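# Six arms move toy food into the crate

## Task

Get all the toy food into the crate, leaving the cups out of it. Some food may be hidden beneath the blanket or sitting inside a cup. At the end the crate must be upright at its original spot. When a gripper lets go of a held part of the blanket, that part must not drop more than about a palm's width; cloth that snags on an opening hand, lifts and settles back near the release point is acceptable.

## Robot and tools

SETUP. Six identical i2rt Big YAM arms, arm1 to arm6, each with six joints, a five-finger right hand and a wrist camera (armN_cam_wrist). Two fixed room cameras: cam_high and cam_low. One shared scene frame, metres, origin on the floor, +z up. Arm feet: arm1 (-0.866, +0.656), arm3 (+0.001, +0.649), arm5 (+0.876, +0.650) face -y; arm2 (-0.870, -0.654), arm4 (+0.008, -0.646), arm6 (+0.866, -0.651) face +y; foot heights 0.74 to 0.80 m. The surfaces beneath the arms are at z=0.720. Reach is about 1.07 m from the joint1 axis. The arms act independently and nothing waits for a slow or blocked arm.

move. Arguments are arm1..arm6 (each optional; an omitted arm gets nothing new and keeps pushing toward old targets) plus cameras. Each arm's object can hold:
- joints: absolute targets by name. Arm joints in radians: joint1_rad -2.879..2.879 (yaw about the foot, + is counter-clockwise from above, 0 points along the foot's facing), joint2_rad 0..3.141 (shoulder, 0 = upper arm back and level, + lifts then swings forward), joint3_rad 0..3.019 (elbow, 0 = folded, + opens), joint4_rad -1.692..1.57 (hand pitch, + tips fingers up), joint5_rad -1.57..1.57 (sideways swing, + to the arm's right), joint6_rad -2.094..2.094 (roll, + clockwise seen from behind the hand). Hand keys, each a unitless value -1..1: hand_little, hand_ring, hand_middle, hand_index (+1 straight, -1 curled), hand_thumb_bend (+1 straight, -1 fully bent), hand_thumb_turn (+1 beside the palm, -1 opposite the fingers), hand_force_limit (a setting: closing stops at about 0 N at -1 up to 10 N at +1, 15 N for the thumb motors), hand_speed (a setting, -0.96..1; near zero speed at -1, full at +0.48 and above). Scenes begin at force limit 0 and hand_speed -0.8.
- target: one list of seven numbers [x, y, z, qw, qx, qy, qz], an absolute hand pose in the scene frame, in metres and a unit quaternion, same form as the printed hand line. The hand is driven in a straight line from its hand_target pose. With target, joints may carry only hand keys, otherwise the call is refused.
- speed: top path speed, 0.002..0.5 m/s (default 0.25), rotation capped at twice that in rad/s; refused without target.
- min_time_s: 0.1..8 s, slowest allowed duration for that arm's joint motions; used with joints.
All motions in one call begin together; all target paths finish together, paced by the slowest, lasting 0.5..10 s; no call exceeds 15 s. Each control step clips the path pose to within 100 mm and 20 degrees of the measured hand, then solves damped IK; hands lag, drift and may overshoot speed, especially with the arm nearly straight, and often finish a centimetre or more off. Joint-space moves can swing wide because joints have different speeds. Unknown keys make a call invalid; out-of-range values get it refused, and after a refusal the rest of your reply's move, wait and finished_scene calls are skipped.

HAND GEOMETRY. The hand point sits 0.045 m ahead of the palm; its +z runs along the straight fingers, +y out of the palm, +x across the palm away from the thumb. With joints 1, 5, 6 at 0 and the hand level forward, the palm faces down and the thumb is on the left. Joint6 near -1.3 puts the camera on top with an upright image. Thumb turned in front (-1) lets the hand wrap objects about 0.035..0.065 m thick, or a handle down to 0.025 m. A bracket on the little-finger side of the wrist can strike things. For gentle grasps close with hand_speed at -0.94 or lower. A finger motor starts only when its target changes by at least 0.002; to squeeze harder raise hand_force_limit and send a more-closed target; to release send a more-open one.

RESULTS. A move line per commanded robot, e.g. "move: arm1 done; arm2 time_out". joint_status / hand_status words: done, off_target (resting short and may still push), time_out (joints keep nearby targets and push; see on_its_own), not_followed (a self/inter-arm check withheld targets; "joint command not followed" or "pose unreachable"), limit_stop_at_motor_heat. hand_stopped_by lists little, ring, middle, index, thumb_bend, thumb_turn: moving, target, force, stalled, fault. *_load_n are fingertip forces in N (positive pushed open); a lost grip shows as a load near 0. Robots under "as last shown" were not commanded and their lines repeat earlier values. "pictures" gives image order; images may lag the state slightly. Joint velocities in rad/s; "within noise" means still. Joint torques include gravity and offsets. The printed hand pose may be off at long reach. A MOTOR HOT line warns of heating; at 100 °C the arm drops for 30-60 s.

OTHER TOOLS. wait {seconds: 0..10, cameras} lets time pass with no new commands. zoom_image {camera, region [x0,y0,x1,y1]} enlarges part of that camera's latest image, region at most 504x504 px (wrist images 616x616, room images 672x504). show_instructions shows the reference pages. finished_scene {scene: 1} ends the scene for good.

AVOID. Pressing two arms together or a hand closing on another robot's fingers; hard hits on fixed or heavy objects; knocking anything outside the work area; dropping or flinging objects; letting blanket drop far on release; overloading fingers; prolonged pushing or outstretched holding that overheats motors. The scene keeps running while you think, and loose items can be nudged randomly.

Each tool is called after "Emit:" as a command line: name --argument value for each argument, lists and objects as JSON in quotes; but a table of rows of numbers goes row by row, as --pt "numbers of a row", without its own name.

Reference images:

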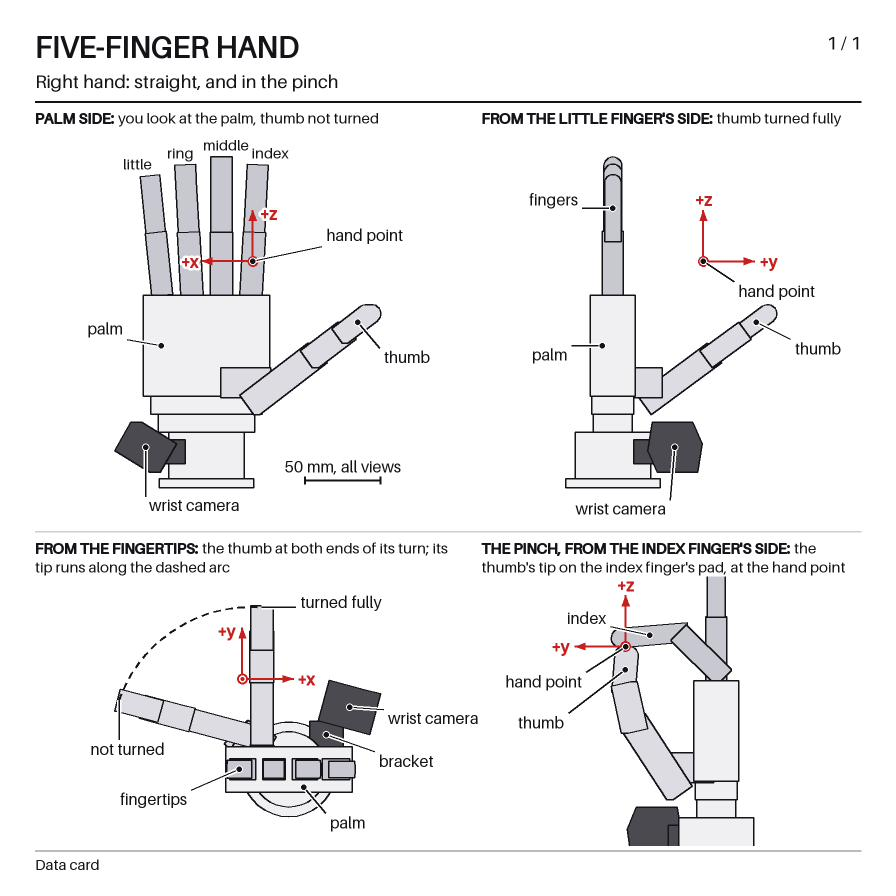

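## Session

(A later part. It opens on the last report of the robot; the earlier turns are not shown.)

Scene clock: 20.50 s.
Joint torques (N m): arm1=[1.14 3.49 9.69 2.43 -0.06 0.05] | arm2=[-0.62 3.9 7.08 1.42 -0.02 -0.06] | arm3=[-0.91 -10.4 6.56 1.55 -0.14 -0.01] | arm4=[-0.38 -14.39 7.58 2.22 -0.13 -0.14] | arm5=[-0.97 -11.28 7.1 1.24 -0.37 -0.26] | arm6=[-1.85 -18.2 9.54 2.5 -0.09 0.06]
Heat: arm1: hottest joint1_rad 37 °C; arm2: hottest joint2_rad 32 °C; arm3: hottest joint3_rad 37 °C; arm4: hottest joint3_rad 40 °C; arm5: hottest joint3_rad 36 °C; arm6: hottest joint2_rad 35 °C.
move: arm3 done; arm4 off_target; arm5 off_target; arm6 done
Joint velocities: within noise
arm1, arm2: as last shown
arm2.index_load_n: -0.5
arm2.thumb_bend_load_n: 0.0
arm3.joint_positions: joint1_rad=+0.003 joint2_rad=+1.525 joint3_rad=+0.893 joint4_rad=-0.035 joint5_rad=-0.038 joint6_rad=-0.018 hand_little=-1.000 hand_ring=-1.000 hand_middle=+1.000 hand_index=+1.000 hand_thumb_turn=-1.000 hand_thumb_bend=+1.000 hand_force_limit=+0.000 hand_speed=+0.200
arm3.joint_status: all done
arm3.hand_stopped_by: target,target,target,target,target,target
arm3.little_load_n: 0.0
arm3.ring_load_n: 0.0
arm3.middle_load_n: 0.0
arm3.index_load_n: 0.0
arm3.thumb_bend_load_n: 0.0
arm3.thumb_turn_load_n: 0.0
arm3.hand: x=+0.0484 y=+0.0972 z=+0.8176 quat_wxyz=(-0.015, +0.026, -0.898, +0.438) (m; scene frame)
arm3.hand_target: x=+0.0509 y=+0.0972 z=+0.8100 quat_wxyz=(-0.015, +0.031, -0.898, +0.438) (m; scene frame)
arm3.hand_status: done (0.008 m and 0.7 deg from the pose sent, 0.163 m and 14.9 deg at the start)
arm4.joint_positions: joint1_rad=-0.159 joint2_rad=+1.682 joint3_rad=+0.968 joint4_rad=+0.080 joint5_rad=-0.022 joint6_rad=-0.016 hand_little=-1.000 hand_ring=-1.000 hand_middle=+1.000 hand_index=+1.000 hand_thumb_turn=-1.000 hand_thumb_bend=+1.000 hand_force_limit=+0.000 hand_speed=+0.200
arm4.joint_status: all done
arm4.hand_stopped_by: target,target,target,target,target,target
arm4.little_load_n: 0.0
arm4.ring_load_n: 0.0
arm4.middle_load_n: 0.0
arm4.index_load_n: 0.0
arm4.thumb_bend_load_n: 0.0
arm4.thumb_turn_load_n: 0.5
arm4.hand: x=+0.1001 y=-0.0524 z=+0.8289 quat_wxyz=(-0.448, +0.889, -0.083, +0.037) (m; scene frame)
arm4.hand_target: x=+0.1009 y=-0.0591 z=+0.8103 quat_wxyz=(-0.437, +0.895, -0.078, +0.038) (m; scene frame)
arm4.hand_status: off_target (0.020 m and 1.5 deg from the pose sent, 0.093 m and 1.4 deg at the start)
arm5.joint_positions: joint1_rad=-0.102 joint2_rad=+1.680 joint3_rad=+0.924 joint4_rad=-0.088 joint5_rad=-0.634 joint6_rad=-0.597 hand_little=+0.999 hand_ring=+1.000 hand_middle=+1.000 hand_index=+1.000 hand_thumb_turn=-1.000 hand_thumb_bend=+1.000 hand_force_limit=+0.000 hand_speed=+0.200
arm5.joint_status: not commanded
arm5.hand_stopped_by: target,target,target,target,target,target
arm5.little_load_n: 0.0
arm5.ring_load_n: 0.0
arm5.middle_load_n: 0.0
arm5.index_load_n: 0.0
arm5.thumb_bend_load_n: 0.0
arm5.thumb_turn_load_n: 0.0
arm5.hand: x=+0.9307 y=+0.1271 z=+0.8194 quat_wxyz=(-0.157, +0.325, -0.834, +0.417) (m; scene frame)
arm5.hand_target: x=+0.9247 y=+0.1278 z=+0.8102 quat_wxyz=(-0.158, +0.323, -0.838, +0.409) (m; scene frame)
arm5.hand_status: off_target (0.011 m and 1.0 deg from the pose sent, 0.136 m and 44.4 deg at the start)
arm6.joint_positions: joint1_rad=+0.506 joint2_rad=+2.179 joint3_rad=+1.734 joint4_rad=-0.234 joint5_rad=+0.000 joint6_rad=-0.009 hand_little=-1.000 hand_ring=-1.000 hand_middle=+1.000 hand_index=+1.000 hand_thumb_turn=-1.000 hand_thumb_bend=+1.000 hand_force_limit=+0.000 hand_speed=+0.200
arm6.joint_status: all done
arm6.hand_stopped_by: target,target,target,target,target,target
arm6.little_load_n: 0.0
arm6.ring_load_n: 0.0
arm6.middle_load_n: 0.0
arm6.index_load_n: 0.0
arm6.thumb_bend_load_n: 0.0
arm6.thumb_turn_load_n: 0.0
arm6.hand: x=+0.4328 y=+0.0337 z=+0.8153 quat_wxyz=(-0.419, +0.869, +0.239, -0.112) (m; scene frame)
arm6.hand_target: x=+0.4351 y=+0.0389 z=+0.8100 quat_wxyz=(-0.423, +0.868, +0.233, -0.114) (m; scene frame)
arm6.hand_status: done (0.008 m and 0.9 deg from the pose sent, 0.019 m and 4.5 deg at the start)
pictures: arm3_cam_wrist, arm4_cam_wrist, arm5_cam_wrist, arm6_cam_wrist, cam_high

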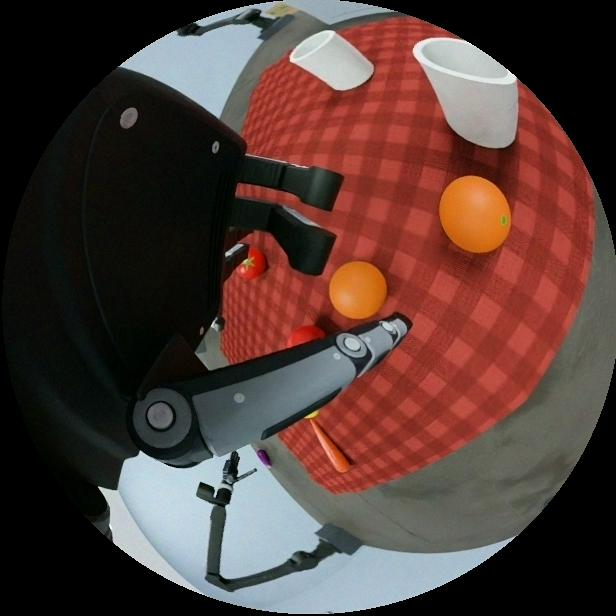

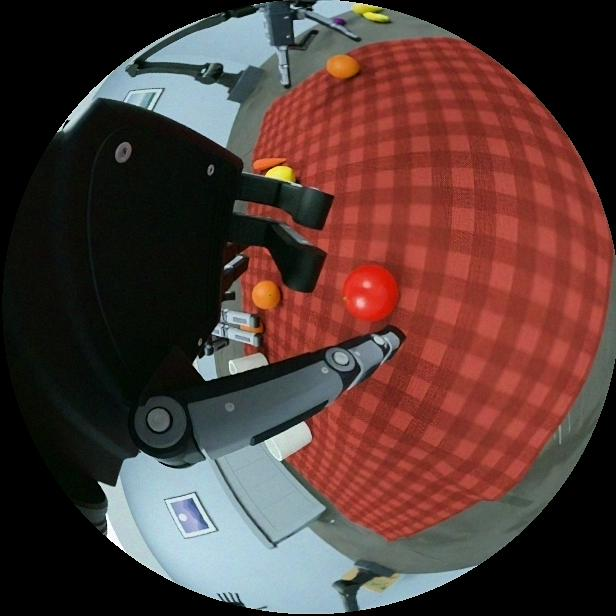

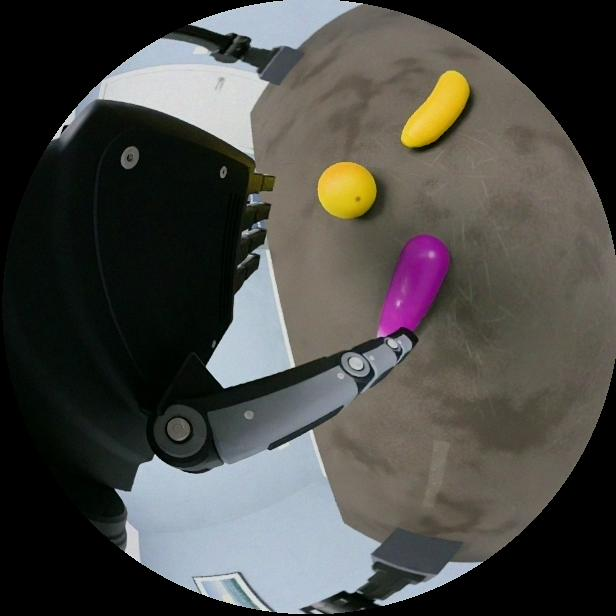

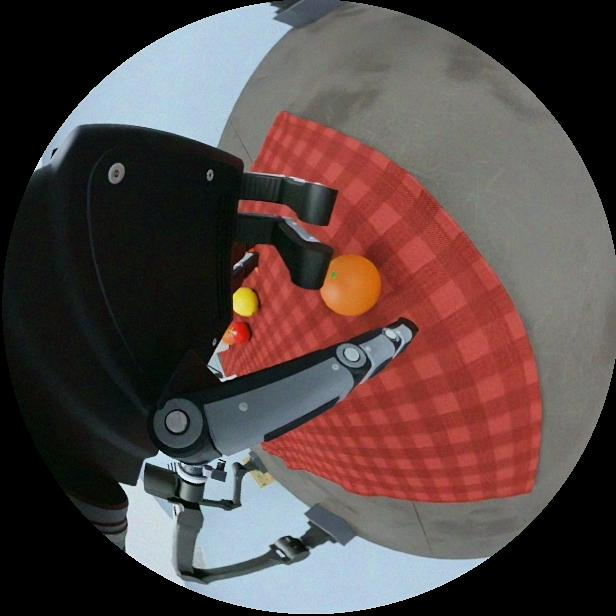

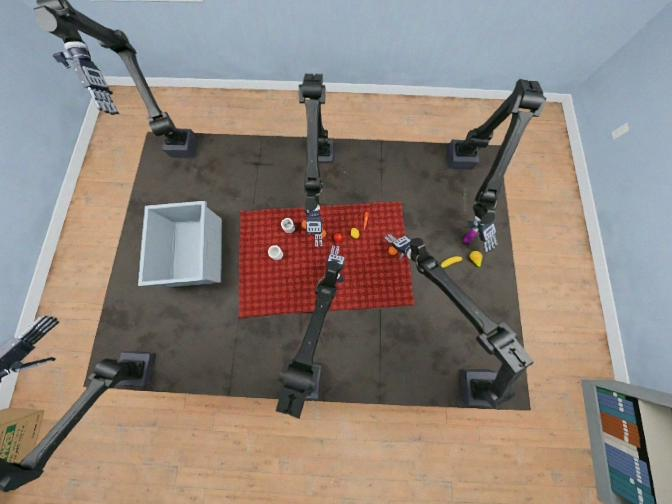

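Emit:
move --arm3 '{"target": [0.0484, 0.0972, 0.778, 0.0153, -0.0314, 0.898, -0.438], "speed": 0.1}' --arm4 '{"target": [0.103, -0.046, 0.77, 0.437, -0.895, 0.078, -0.038], "speed": 0.1}' --arm5 '{"target": [0.929, 0.145, 0.773, 0.158, -0.323, 0.838, -0.409], "speed": 0.1}' --arm6 '{"target": [0.426, 0.050, 0.778, 0.4235, -0.868, -0.2326, 0.1135], "speed": 0.1}' --cameras '["arm3_cam_wrist", "arm4_cam_wrist", "arm5_cam_wrist", "arm6_cam_wrist"]'

Scene clock: 24.27 s.
Joint torques (N m): arm1=[1.2 3.49 9.72 2.43 -0.06 0.04] | arm2=[-0.85 3.66 7.12 1.5 -0.02 -0.05] | arm3=[-0.09 -10.46 6.04 1.4 -0.18 -0.09] | arm4=[-0.32 -15.97 7.98 2.19 -0.1 -0.13] | arm5=[-0.56 -11.52 5.82 1.98 -0.23 -0.21] | arm6=[-1.61 -18.43 12.59 2.02 0.03 0.08]
Heat: arm1: hottest joint1_rad 37 °C; arm2: hottest joint2_rad 32 °C; arm3: hottest joint3_rad 37 °C; arm4: hottest joint3_rad 41 °C; arm5: hottest joint3_rad 36 °C; arm6: hottest joint2_rad 35 °C.
move: arm3 done; arm4 done; arm5 done; arm6 off_target
Joint velocities: within noise
arm1, arm2: as last shown
arm2.index_load_n: 0.0
arm3.joint_positions: joint1_rad=+0.003 joint2_rad=+1.589 joint3_rad=+0.857 joint4_rad=+0.061 joint5_rad=-0.041 joint6_rad=-0.021 hand_little=-1.000 hand_ring=-1.000 hand_middle=+1.000 hand_index=+1.000 hand_thumb_turn=-1.000 hand_thumb_bend=+1.000 hand_force_limit=+0.000 hand_speed=+0.200
arm3.joint_status: not commanded
arm3.hand_stopped_by: target,target,target,target,target,target
arm3.little_load_n: 0.5
arm3.ring_load_n: 0.0
arm3.middle_load_n: 0.0
arm3.index_load_n: 0.0
arm3.thumb_bend_load_n: 0.0
arm3.thumb_turn_load_n: 0.0
arm3.hand: x=+0.0487 y=+0.0980 z=+0.7832 quat_wxyz=(-0.016, +0.028, -0.899, +0.436) (m; scene frame)
arm3.hand_target: x=+0.0483 y=+0.0973 z=+0.7780 quat_wxyz=(-0.015, +0.031, -0.898, +0.438) (m; scene frame)
arm3.hand_status: done (0.005 m and 0.5 deg from the pose sent, 0.040 m and 0.7 deg at the start)
arm4.joint_positions: joint1_rad=-0.159 joint2_rad=+1.800 joint3_rad=+0.968 joint4_rad=+0.175 joint5_rad=-0.022 joint6_rad=-0.016 hand_little=-1.000 hand_ring=-1.000 hand_middle=+1.000 hand_index=+1.000 hand_thumb_turn=-1.000 hand_thumb_bend=+1.000 hand_force_limit=+0.000 hand_speed=+0.200
arm4.joint_status: not commanded
arm4.hand_stopped_by: target,target,target,target,target,target
arm4.little_load_n: 0.0
arm4.ring_load_n: 0.5
arm4.middle_load_n: 0.0
arm4.index_load_n: -0.5
arm4.thumb_bend_load_n: 0.0
arm4.thumb_turn_load_n: 0.0
arm4.hand: x=+0.1009 y=-0.0463 z=+0.7771 quat_wxyz=(-0.438, +0.895, -0.084, +0.036) (m; scene frame)
arm4.hand_target: x=+0.1030 y=-0.0462 z=+0.7701 quat_wxyz=(-0.437, +0.895, -0.078, +0.038) (m; scene frame)
arm4.hand_status: done (0.007 m and 0.7 deg from the pose sent, 0.059 m and 1.5 deg at the start)
arm5.joint_positions: joint1_rad=-0.102 joint2_rad=+1.728 joint3_rad=+0.856 joint4_rad=+0.015 joint5_rad=-0.634 joint6_rad=-0.597 hand_little=+0.999 hand_ring=+1.000 hand_middle=+1.000 hand_index=+1.000 hand_thumb_turn=-1.000 hand_thumb_bend=+1.000 hand_force_limit=+0.000 hand_speed=+0.200
arm5.joint_status: not commanded
arm5.hand_stopped_by: target,target,target,target,target,target
arm5.little_load_n: 0.0
arm5.ring_load_n: 0.0
arm5.middle_load_n: 0.0
arm5.index_load_n: 0.0
arm5.thumb_bend_load_n: 0.0
arm5.thumb_turn_load_n: 0.0
arm5.hand: x=+0.9324 y=+0.1444 z=+0.7817 quat_wxyz=(-0.160, +0.324, -0.837, +0.412) (m; scene frame)
arm5.hand_target: x=+0.9291 y=+0.1452 z=+0.7732 quat_wxyz=(-0.158, +0.323, -0.839, +0.409) (m; scene frame)
arm5.hand_status: done (0.009 m and 0.4 deg from the pose sent, 0.050 m and 1.0 deg at the start)
arm6.joint_positions: joint1_rad=+0.506 joint2_rad=+2.253 joint3_rad=+1.735 joint4_rad=-0.194 joint5_rad=+0.000 joint6_rad=-0.005 hand_little=-1.000 hand_ring=-1.000 hand_middle=+1.000 hand_index=+1.000 hand_thumb_turn=-1.000 hand_thumb_bend=+1.000 hand_force_limit=+0.000 hand_speed=+0.200
arm6.joint_status: not commanded
arm6.hand_stopped_by: target,target,target,target,target,target
arm6.little_load_n: 0.0
arm6.ring_load_n: 0.0
arm6.middle_load_n: 0.0
arm6.index_load_n: 0.0
arm6.thumb_bend_load_n: 0.0
arm6.thumb_turn_load_n: 0.0
arm6.hand: x=+0.4325 y=+0.0334 z=+0.7650 quat_wxyz=(-0.405, +0.876, +0.239, -0.109) (m; scene frame)
arm6.hand_target: x=+0.4266 y=+0.0492 z=+0.7786 quat_wxyz=(-0.424, +0.868, +0.233, -0.114) (m; scene frame)
arm6.hand_status: off_target (0.022 m and 2.4 deg from the pose sent, 0.041 m and 0.9 deg at the start)
pictures: arm3_cam_wrist, arm4_cam_wrist, arm5_cam_wrist, arm6_cam_wrist

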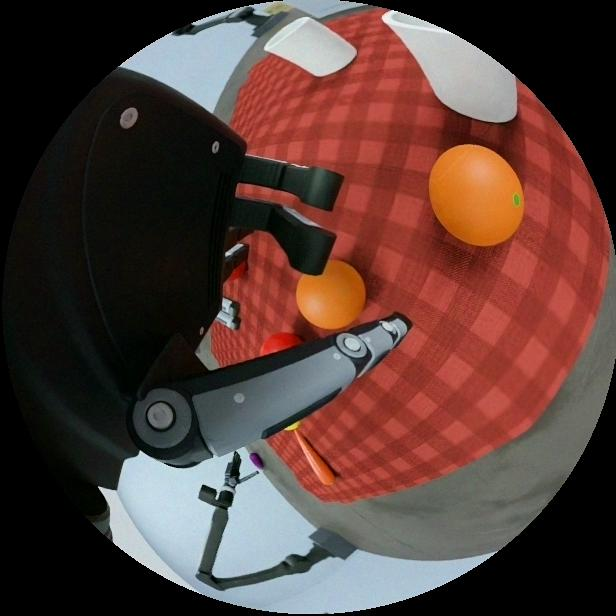

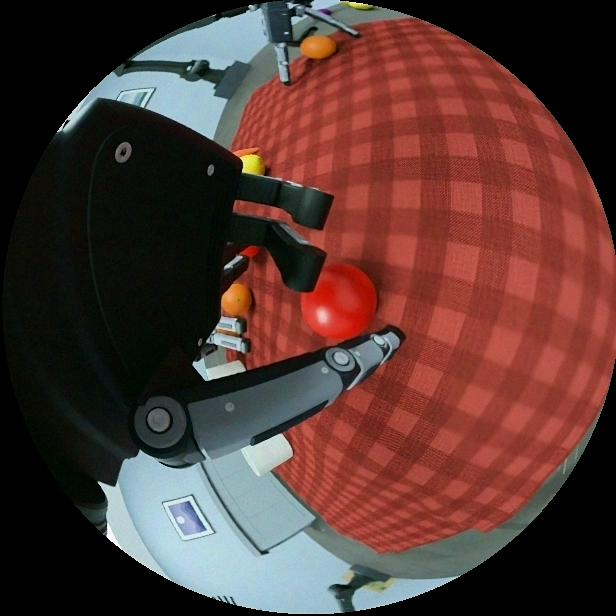

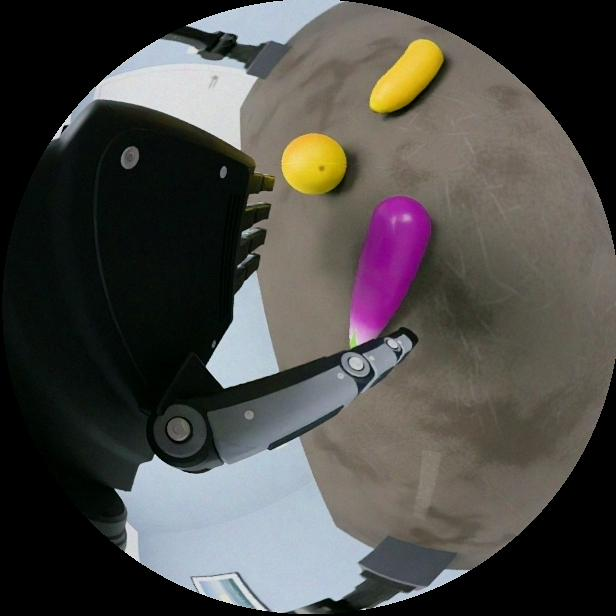

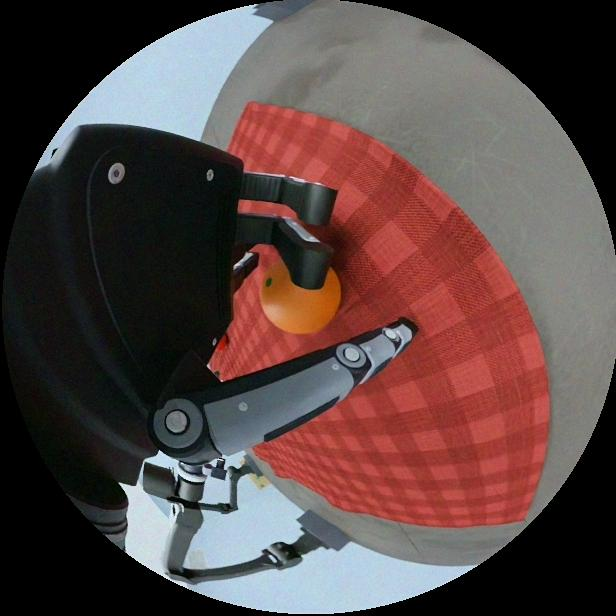

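Emit:
move --arm3 '{"target": [0.0645, 0.066, 0.770, 0.0153, -0.0314, 0.898, -0.438], "speed": 0.1}' --arm4 '{"target": [0.093, -0.020, 0.765, 0.437, -0.895, 0.078, -0.038], "speed": 0.1}' --arm6 '{"target": [0.393, 0.076, 0.785, 0.4235, -0.868, -0.2326, 0.1135], "speed": 0.1}' --cameras '["arm3_cam_wrist", "arm4_cam_wrist", "arm6_cam_wrist", "cam_high", "cam_low"]'

Scene clock: 26.53 s.
Joint torques (N m): arm1=[1.26 3.43 9.69 2.43 -0.05 0.05] | arm2=[-1.03 4.01 7.13 1.37 -0.03 -0.06] | arm3=[-1.32 -11.46 9.16 1.4 0.03 0.07] | arm4=[0.67 -15.79 11.93 1.55 0.13 0.03] | arm5=[-0.62 -11.46 5.81 1.98 -0.23 -0.21] | arm6=[0.09 -19.25 14.99 1.01 0.05 0.09]
Heat: arm1: hottest joint1_rad 37 °C; arm2: hottest joint2_rad 32 °C; arm3: hottest joint3_rad 38 °C; arm4: hottest joint3_rad 41 °C; arm5: hottest joint3_rad 36 °C; arm6: hottest joint2_rad 36 °C.
move: arm3 off_target; arm4 off_target; arm6 off_target
Joint velocities: within noise
arm1, arm2, arm5: as last shown
arm3.joint_positions: joint1_rad=+0.031 joint2_rad=+1.669 joint3_rad=+0.898 joint4_rad=+0.065 joint5_rad=-0.020 joint6_rad=-0.015 hand_little=-1.000 hand_ring=-1.000 hand_middle=+1.000 hand_index=+1.000 hand_thumb_turn=-1.000 hand_thumb_bend=+1.000 hand_force_limit=+0.000 hand_speed=+0.200
arm3.joint_status: not commanded
arm3.hand_stopped_by: target,target,target,target,target,target
arm3.little_load_n: 0.0
arm3.ring_load_n: 0.0
arm3.middle_load_n: 0.0
arm3.index_load_n: 0.0
arm3.thumb_bend_load_n: 0.0
arm3.thumb_turn_load_n: 0.0
arm3.hand: x=+0.0605 y=+0.0864 z=+0.7591 quat_wxyz=(-0.013, +0.033, -0.907, +0.421) (m; scene frame)
arm3.hand_target: x=+0.0645 y=+0.0669 z=+0.7707 quat_wxyz=(-0.015, +0.031, -0.898, +0.438) (m; scene frame)
arm3.hand_status: off_target (0.023 m and 2.2 deg from the pose sent, 0.038 m and 0.5 deg at the start)
arm4.joint_positions: joint1_rad=-0.141 joint2_rad=+1.845 joint3_rad=+0.986 joint4_rad=+0.175 joint5_rad=-0.004 joint6_rad=-0.016 hand_little=-1.000 hand_ring=-1.000 hand_middle=+1.000 hand_index=+1.000 hand_thumb_turn=-1.000 hand_thumb_bend=+1.000 hand_force_limit=+0.000 hand_speed=+0.200
arm4.joint_status: not commanded
arm4.hand_stopped_by: target,target,target,target,target,target
arm4.little_load_n: 0.0
arm4.ring_load_n: 0.0
arm4.middle_load_n: 0.0
arm4.index_load_n: 0.0
arm4.thumb_bend_load_n: 0.0
arm4.thumb_turn_load_n: 0.0
arm4.hand: x=+0.0935 y=-0.0430 z=+0.7579 quat_wxyz=(-0.425, +0.901, -0.080, +0.038) (m; scene frame)
arm4.hand_target: x=+0.0928 y=-0.0213 z=+0.7655 quat_wxyz=(-0.437, +0.895, -0.078, +0.038) (m; scene frame)
arm4.hand_status: off_target (0.024 m and 1.6 deg from the pose sent, 0.030 m and 0.7 deg at the start)
arm5.middle_load_n: -0.5
arm6.joint_positions: joint1_rad=+0.508 joint2_rad=+2.338 joint3_rad=+1.907 joint4_rad=-0.267 joint5_rad=+0.015 joint6_rad=+0.003 hand_little=-1.000 hand_ring=-1.000 hand_middle=+1.000 hand_index=+1.000 hand_thumb_turn=-1.000 hand_thumb_bend=+1.000 hand_force_limit=+0.000 hand_speed=+0.200
arm6.joint_status: not commanded
arm6.hand_stopped_by: target,target,target,target,target,target
arm6.little_load_n: 0.0
arm6.ring_load_n: 0.0
arm6.middle_load_n: 0.0
arm6.index_load_n: 0.0
arm6.thumb_bend_load_n: 0.0
arm6.thumb_turn_load_n: 0.0
arm6.hand: x=+0.4136 y=+0.0671 z=+0.7708 quat_wxyz=(-0.412, +0.875, +0.232, -0.106) (m; scene frame)
arm6.hand_target: x=+0.3936 y=+0.0744 z=+0.7854 quat_wxyz=(-0.424, +0.868, +0.233, -0.114) (m; scene frame)
arm6.hand_status: off_target (0.027 m and 1.7 deg from the pose sent, 0.062 m and 2.4 deg at the start)
pictures: arm3_cam_wrist, arm4_cam_wrist, arm6_cam_wrist, cam_high, cam_low

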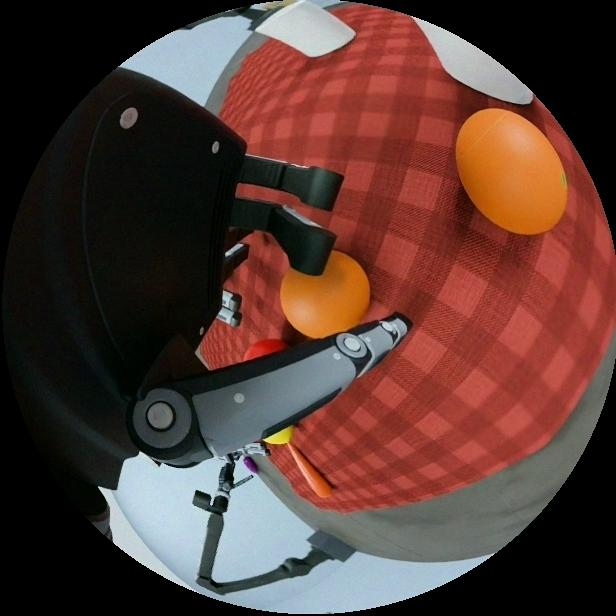

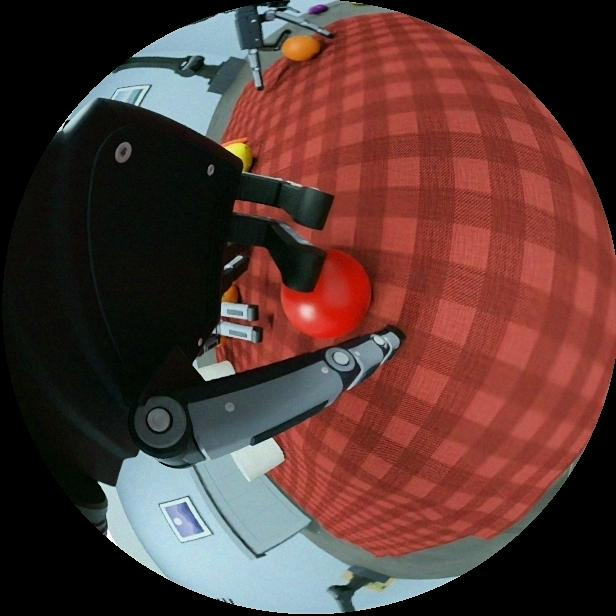

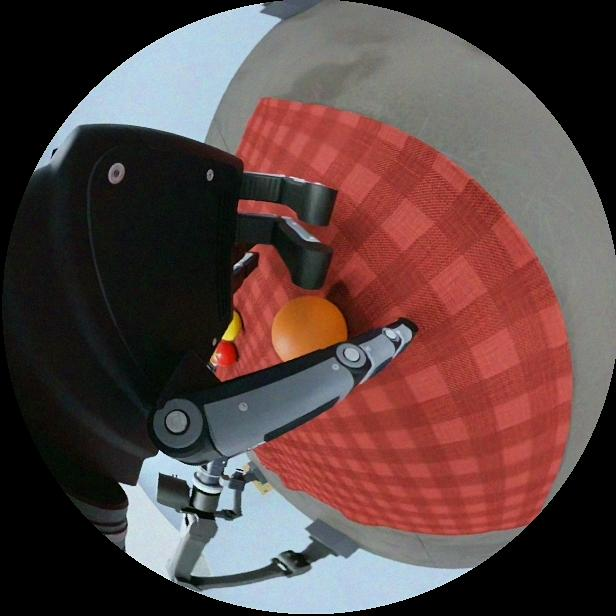

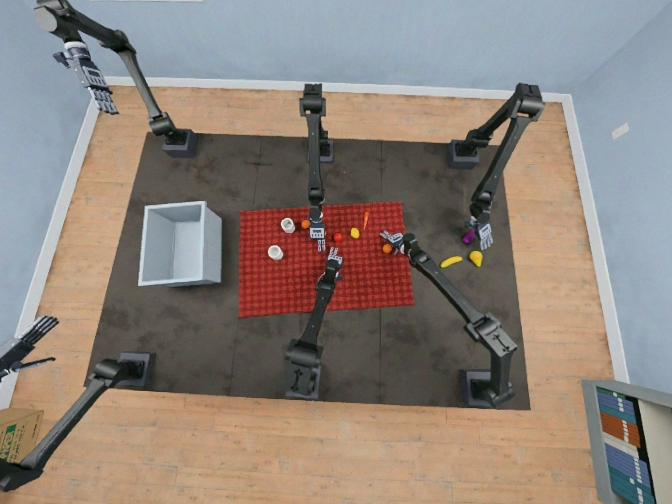

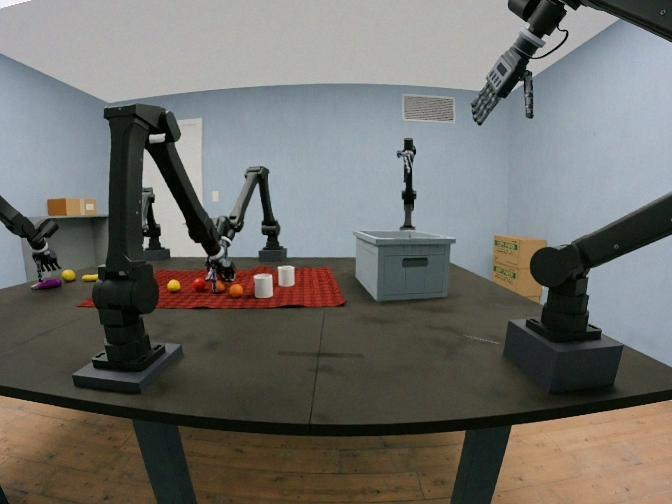

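Emit:
zoom_image --camera "cam_low" --region '[150, 210, 310, 310]'

Emit:
zoom_image --camera "arm4_cam_wrist" --region '[200, 200, 440, 420]'

Emit:
zoom_image --camera "cam_high" --region '[290, 205, 410, 290]'

Emit:
zoom_image --camera "arm6_cam_wrist" --region '[200, 200, 440, 420]'

Scaled by 3.150 from the camera's 672x504 image, which has a finer 960x720 frame.

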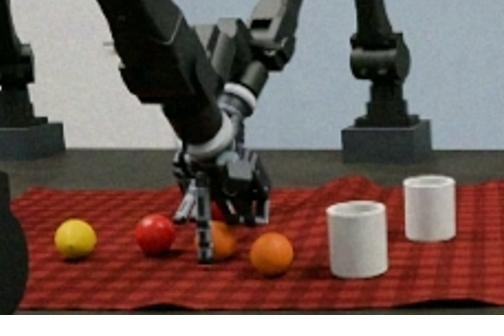

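Scaled by 2.100 from the camera's 616x616 image, which has a finer 880x880 frame.

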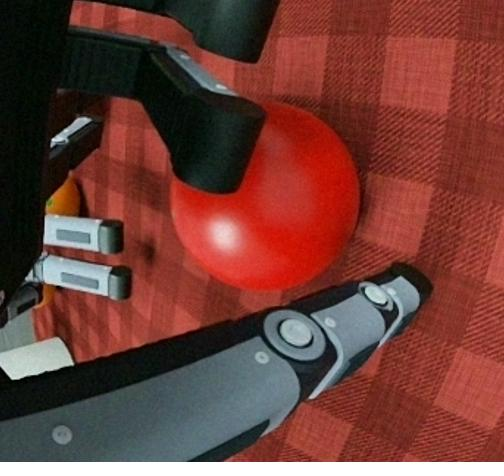

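Scaled by 4.200 from the camera's 672x504 image, which has a finer 960x720 frame.

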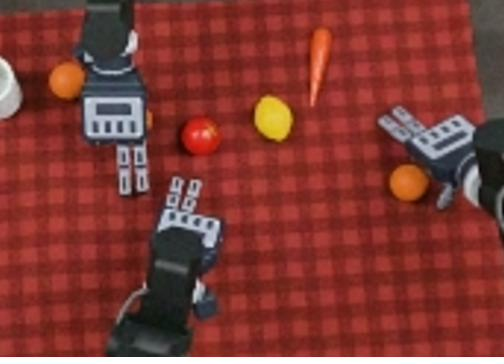

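Scaled by 2.100 from the camera's 616x616 image, which has a finer 880x880 frame.

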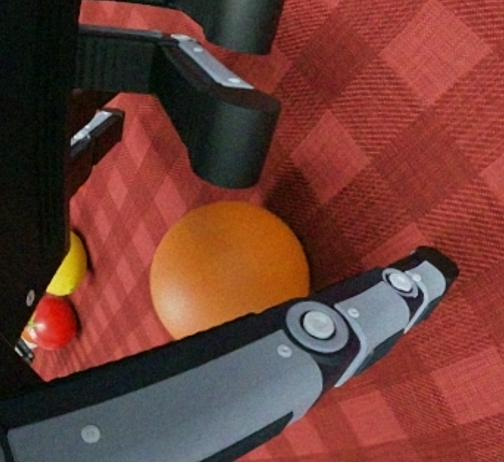

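Emit:
move --arm3 '{"target": [0.0645, 0.057, 0.769, 0.0153, -0.0314, 0.898, -0.438], "speed": 0.1, "joints": {"hand_force_limit": -0.5, "hand_speed": -0.7}}' --arm4 '{"target": [0.0945, -0.0115, 0.765, 0.437, -0.895, 0.078, -0.038], "speed": 0.1, "joints": {"hand_force_limit": -0.5, "hand_speed": -0.7}}' --arm6 '{"target": [0.373, 0.0624, 0.782, 0.4235, -0.868, -0.2326, 0.1135], "speed": 0.1, "joints": {"hand_force_limit": -0.5, "hand_speed": -0.7}}' --cameras '["arm3_cam_wrist", "arm4_cam_wrist", "arm6_cam_wrist"]'

Scene clock: 31.10 s.
Joint torques (N m): arm1=[1.14 3.55 9.72 2.41 -0.05 0.05] | arm2=[-0.67 3.96 7.12 1.48 -0.03 -0.06] | arm3=[-0.85 -10.23 9.32 1.09 0.01 0.07] | arm4=[0.56 -15.62 12 1.22 0.12 0.02] | arm5=[-0.56 -11.46 5.81 1.96 -0.23 -0.21] | arm6=[-0.62 -19.19 14.58 1.24 0.02 0.09]
Heat: arm1: hottest joint1_rad 37 °C; arm2: hottest joint3_rad 33 °C; arm3: hottest joint3_rad 38 °C; arm4: hottest joint3_rad 42 °C; arm5: hottest joint3_rad 36 °C; arm6: hottest joint3_rad 38 °C.
move: arm3 off_target; arm4 off_target; arm6 off_target
Joint velocities: within noise
arm1, arm2, arm5: as last shown
arm2.thumb_bend_load_n: 0.5
arm3.joint_positions: joint1_rad=+0.031 joint2_rad=+1.685 joint3_rad=+0.923 joint4_rad=+0.065 joint5_rad=-0.020 joint6_rad=-0.015 hand_little=-1.000 hand_ring=-1.000 hand_middle=+1.000 hand_index=+1.000 hand_thumb_turn=-1.000 hand_thumb_bend=+1.000 hand_force_limit=-0.500 hand_speed=-0.700
arm3.joint_status: all done
arm3.hand_stopped_by: target,target,target,target,target,target
arm3.little_load_n: 0.0
arm3.ring_load_n: 0.0
arm3.middle_load_n: 0.0
arm3.index_load_n: 0.0
arm3.thumb_bend_load_n: 0.0
arm3.thumb_turn_load_n: 0.0
arm3.hand: x=+0.0609 y=+0.0761 z=+0.7613 quat_wxyz=(-0.013, +0.033, -0.905, +0.425) (m; scene frame)
arm3.hand_target: x=+0.0644 y=+0.0579 z=+0.7694 quat_wxyz=(-0.015, +0.031, -0.898, +0.438) (m; scene frame)
arm3.hand_status: off_target (0.021 m and 1.7 deg from the pose sent, 0.031 m and 2.3 deg at the start)
arm4.joint_positions: joint1_rad=-0.141 joint2_rad=+1.855 joint3_rad=+1.015 joint4_rad=+0.173 joint5_rad=-0.004 joint6_rad=-0.016 hand_little=-1.000 hand_ring=-1.000 hand_middle=+1.000 hand_index=+1.000 hand_thumb_turn=-1.000 hand_thumb_bend=+1.000 hand_force_limit=-0.500 hand_speed=-0.700
arm4.joint_status: all done
arm4.hand_stopped_by: target,target,target,target,target,target
arm4.little_load_n: 0.0
arm4.ring_load_n: 0.0
arm4.middle_load_n: 0.0
arm4.index_load_n: 0.0
arm4.thumb_bend_load_n: 0.0
arm4.thumb_turn_load_n: 0.0
arm4.hand: x=+0.0961 y=-0.0306 z=+0.7638 quat_wxyz=(-0.433, +0.897, -0.080, +0.039) (m; scene frame)
arm4.hand_target: x=+0.0944 y=-0.0124 z=+0.7655 quat_wxyz=(-0.437, +0.895, -0.078, +0.038) (m; scene frame)
arm4.hand_status: off_target (0.019 m and 0.6 deg from the pose sent, 0.032 m and 1.5 deg at the start)
arm5.middle_load_n: 0.0
arm6.joint_positions: joint1_rad=+0.549 joint2_rad=+2.339 joint3_rad=+1.907 joint4_rad=-0.267 joint5_rad=+0.041 joint6_rad=+0.023 hand_little=-1.000 hand_ring=-1.000 hand_middle=+1.000 hand_index=+1.000 hand_thumb_turn=-1.000 hand_thumb_bend=+1.000 hand_force_limit=-0.500 hand_speed=-0.700
arm6.joint_status: all done
arm6.hand_stopped_by: target,target,target,target,target,target
arm6.little_load_n: 0.0
arm6.ring_load_n: 0.0
arm6.middle_load_n: -0.5
arm6.index_load_n: 0.0
arm6.thumb_bend_load_n: 0.0
arm6.thumb_turn_load_n: 0.0
arm6.hand: x=+0.3875 y=+0.0507 z=+0.7699 quat_wxyz=(-0.412, +0.874, +0.236, -0.107) (m; scene frame)
arm6.hand_target: x=+0.3737 y=+0.0613 z=+0.7826 quat_wxyz=(-0.424, +0.868, +0.232, -0.114) (m; scene frame)
arm6.hand_status: off_target (0.022 m and 1.7 deg from the pose sent, 0.043 m and 1.7 deg at the start)
pictures: arm3_cam_wrist, arm4_cam_wrist, arm6_cam_wrist

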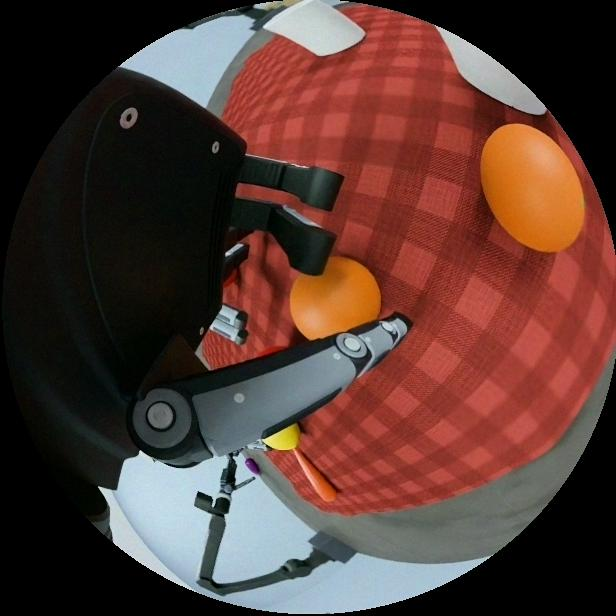

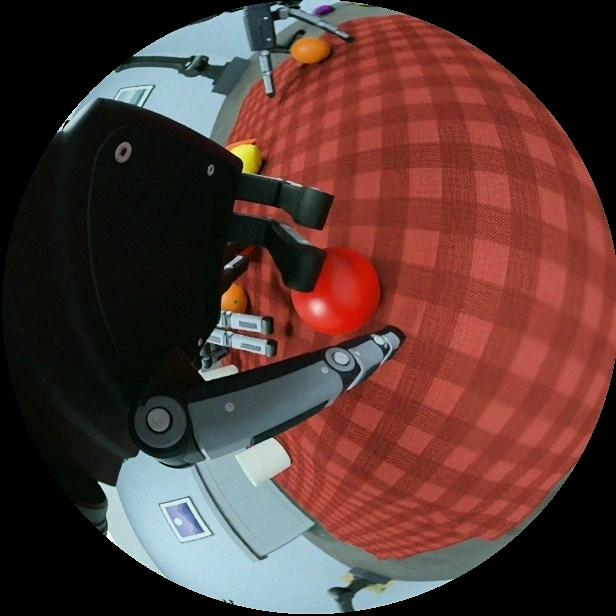

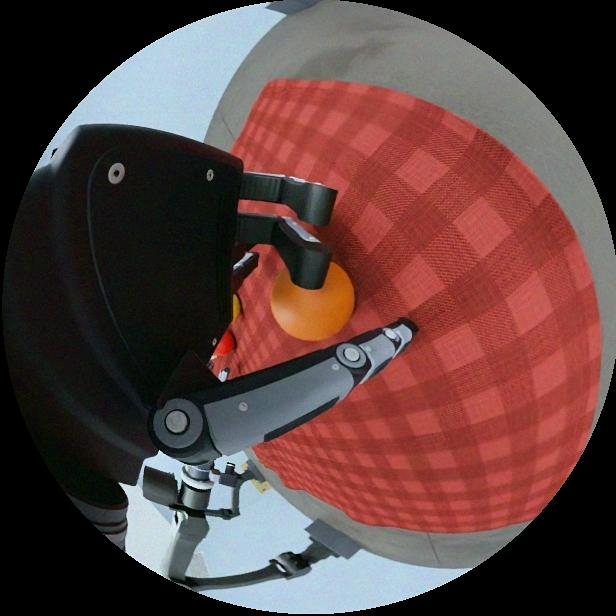

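Emit:
move --arm3 '{"joints": {"hand_index": -0.4, "hand_middle": -0.4}}' --arm4 '{"joints": {"hand_index": -0.4, "hand_middle": -0.4}}' --cameras '["arm3_cam_wrist", "arm4_cam_wrist", "cam_low"]'

Scene clock: 33.20 s.
Joint torques (N m): arm1=[1.14 3.49 9.72 2.41 -0.05 0.04] | arm2=[-0.91 3.84 7.19 1.48 -0.02 -0.07] | arm3=[-1.2 -10.52 8.96 1.33 -0.01 0.08] | arm4=[0.5 -15.62 12 1.2 0.12 0.03] | arm5=[-0.56 -11.52 5.81 1.96 -0.23 -0.21] | arm6=[-0.91 -19.14 14.61 1.22 0.05 0.09]
Heat: arm1: hottest joint1_rad 37 °C; arm2: hottest joint3_rad 33 °C; arm3: hottest joint3_rad 38 °C; arm4: hottest joint3_rad 43 °C; arm5: hottest joint3_rad 36 °C; arm6: hottest joint3_rad 39 °C.
move: arm3 off_target; arm4 off_target
Joint velocities: within noise
arm1, arm2, arm5, arm6: as last shown
arm2.little_load_n: 0.5
arm2.thumb_bend_load_n: 0.0
arm2.thumb_turn_load_n: -0.5
arm3.joint_positions: joint1_rad=+0.031 joint2_rad=+1.685 joint3_rad=+0.925 joint4_rad=+0.065 joint5_rad=-0.020 joint6_rad=-0.015 hand_little=-1.000 hand_ring=-1.000 hand_middle=+0.615 hand_index=-0.215 hand_thumb_turn=-1.000 hand_thumb_bend=+1.000 hand_force_limit=-0.500 hand_speed=-0.700
arm3.joint_status: hand_middle off_target (ended at +0.615, target -0.400); hand_index off_target (ended at -0.215, target -0.400)
arm3.hand_stopped_by: target,target,force,force,target,target
arm3.little_load_n: 0.0
arm3.ring_load_n: 0.0
arm3.middle_load_n: 0.0
arm3.index_load_n: 4.0
arm3.thumb_bend_load_n: 0.5
arm3.thumb_turn_load_n: -0.5
arm3.hand: x=+0.0610 y=+0.0750 z=+0.7623 quat_wxyz=(-0.013, +0.033, -0.904, +0.426) (m; scene frame)
arm3.hand_target: x=+0.0644 y=+0.0579 z=+0.7694 quat_wxyz=(-0.015, +0.031, -0.898, +0.438) (m; scene frame)
arm3.hand_status: not commanded
arm4.joint_positions: joint1_rad=-0.141 joint2_rad=+1.855 joint3_rad=+1.015 joint4_rad=+0.173 joint5_rad=-0.004 joint6_rad=-0.016 hand_little=-1.000 hand_ring=-1.000 hand_middle=-0.159 hand_index=-0.325 hand_thumb_turn=-1.000 hand_thumb_bend=+1.000 hand_force_limit=-0.500 hand_speed=-0.700
arm4.joint_status: hand_middle off_target (ended at -0.159, target -0.400); hand_index off_target (ended at -0.325, target -0.400)
arm4.hand_stopped_by: target,target,force,force,target,target
arm4.little_load_n: 0.0
arm4.ring_load_n: 0.0
arm4.middle_load_n: 3.5
arm4.index_load_n: 3.0
arm4.thumb_bend_load_n: 1.5
arm4.thumb_turn_load_n: 0.0
arm4.hand: x=+0.0961 y=-0.0306 z=+0.7638 quat_wxyz=(-0.433, +0.897, -0.080, +0.039) (m; scene frame)
arm4.hand_target: x=+0.0944 y=-0.0124 z=+0.7655 quat_wxyz=(-0.437, +0.895, -0.078, +0.038) (m; scene frame)
arm4.hand_status: not commanded
arm5.ring_load_n: -0.5
arm6.ring_load_n: 0.5
arm6.middle_load_n: 0.0
arm6.hand_target: x=+0.3737 y=+0.0613 z=+0.7826 quat_wxyz=(-0.424, +0.868, +0.233, -0.114) (m; scene frame)
pictures: arm3_cam_wrist, arm4_cam_wrist, cam_low

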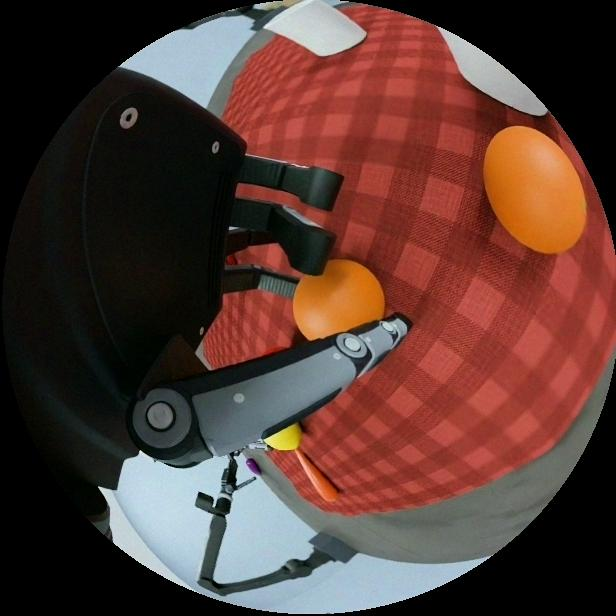

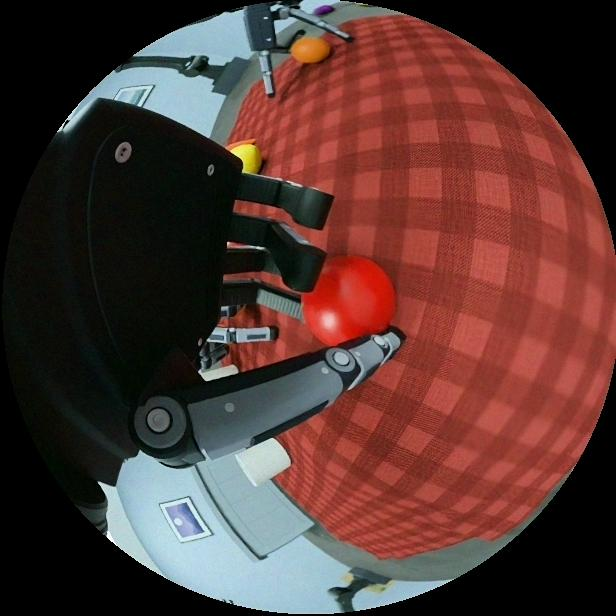

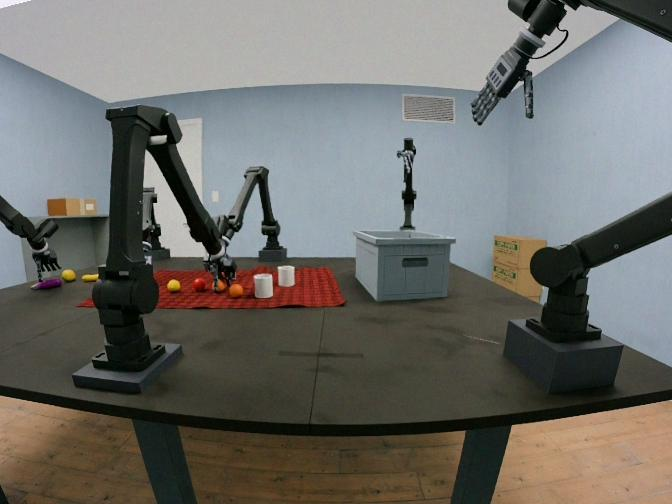

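Emit:
move --arm3 '{"joints": {"hand_middle": -0.45, "hand_index": -0.5, "hand_thumb_bend": 0.6, "hand_force_limit": -0.3}}' --arm4 '{"joints": {"hand_index": -0.5, "hand_middle": -0.5, "hand_thumb_bend": 0.6, "hand_force_limit": -0.3}}' --cameras '["arm3_cam_wrist", "arm4_cam_wrist"]'

Scene clock: 36.30 s.
Joint torques (N m): arm1=[1.2 3.49 9.72 2.43 -0.05 0.06] | arm2=[-0.91 3.9 7.13 1.44 -0.02 -0.06] | arm3=[-1.32 -11.4 8.43 1.32 -0.01 0.08] | arm4=[0.56 -15.68 11.99 1.21 0.12 0.03] | arm5=[-0.56 -11.52 5.79 1.98 -0.23 -0.21] | arm6=[-0.67 -19.31 14.57 1.24 0.06 0.09]
Heat: arm1: hottest joint3_rad 37 °C; arm2: hottest joint3_rad 33 °C; arm3: hottest joint3_rad 38 °C; arm4: hottest joint3_rad 44 °C; arm5: hottest joint3_rad 36 °C; arm6: hottest joint3_rad 40 °C.
move: arm3 off_target; arm4 off_target
Joint velocities: within noise
arm1, arm2, arm5, arm6: as last shown
arm2.little_load_n: 0.0
arm2.thumb_turn_load_n: 0.0
arm3.joint_positions: joint1_rad=+0.031 joint2_rad=+1.685 joint3_rad=+0.932 joint4_rad=+0.067 joint5_rad=-0.020 joint6_rad=-0.015 hand_little=-1.000 hand_ring=-1.000 hand_middle=-0.184 hand_index=-0.215 hand_thumb_turn=-1.000 hand_thumb_bend=+0.949 hand_force_limit=-0.300 hand_speed=-0.700
arm3.joint_status: hand_middle off_target (ended at -0.184, target -0.450); hand_index off_target (ended at -0.215, target -0.500); hand_thumb_bend off_target (ended at +0.949, target +0.600); the others done
arm3.hand_stopped_by: target,target,force,force,force,target
arm3.little_load_n: 0.0
arm3.ring_load_n: 0.5
arm3.middle_load_n: 4.5
arm3.index_load_n: 8.0
arm3.thumb_bend_load_n: 7.0
arm3.thumb_turn_load_n: 0.0
arm3.hand: x=+0.0612 y=+0.0710 z=+0.7660 quat_wxyz=(-0.013, +0.033, -0.902, +0.430) (m; scene frame)
arm3.hand_target: x=+0.0644 y=+0.0579 z=+0.7695 quat_wxyz=(-0.015, +0.031, -0.898, +0.438) (m; scene frame)
arm3.hand_status: not commanded
arm4.joint_positions: joint1_rad=-0.141 joint2_rad=+1.855 joint3_rad=+1.015 joint4_rad=+0.173 joint5_rad=-0.004 joint6_rad=-0.016 hand_little=-1.000 hand_ring=-1.000 hand_middle=-0.182 hand_index=-0.350 hand_thumb_turn=-1.000 hand_thumb_bend=+0.992 hand_force_limit=-0.300 hand_speed=-0.700
arm4.joint_status: hand_middle off_target (ended at -0.182, target -0.500); hand_index off_target (ended at -0.350, target -0.500); hand_thumb_bend off_target (ended at +0.992, target +0.600); the others done
arm4.hand_stopped_by: target,target,force,force,force,target
arm4.little_load_n: 0.0
arm4.ring_load_n: 0.0
arm4.middle_load_n: 6.5
arm4.index_load_n: 4.0
arm4.thumb_bend_load_n: 6.5
arm4.thumb_turn_load_n: 0.5
arm4.hand: x=+0.0961 y=-0.0306 z=+0.7638 quat_wxyz=(-0.433, +0.897, -0.080, +0.039) (m; scene frame)
arm4.hand_target: x=+0.0944 y=-0.0124 z=+0.7655 quat_wxyz=(-0.437, +0.895, -0.078, +0.038) (m; scene frame)
arm4.hand_status: not commanded
arm5.ring_load_n: 0.0
arm6.ring_load_n: 0.0
arm6.middle_load_n: -0.5
pictures: arm3_cam_wrist, arm4_cam_wrist

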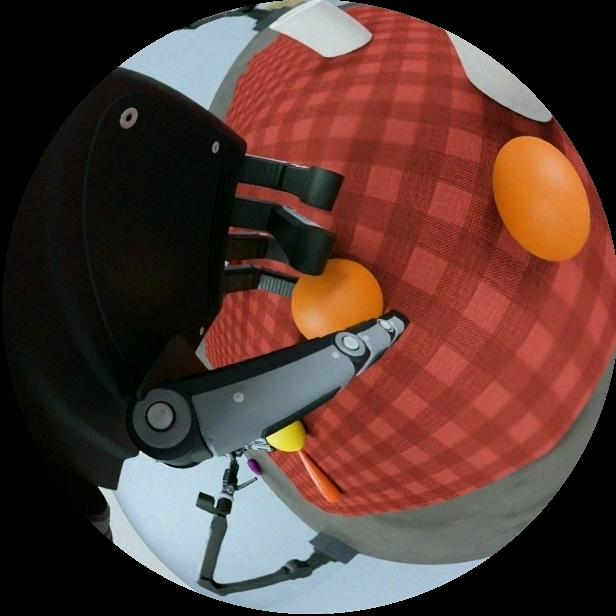

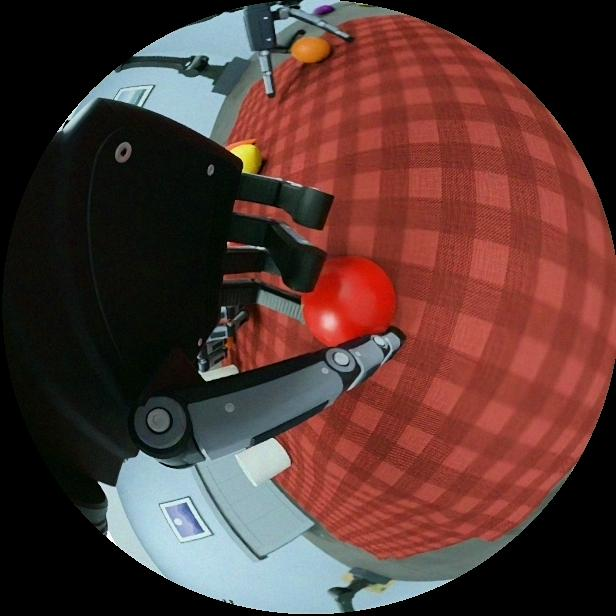

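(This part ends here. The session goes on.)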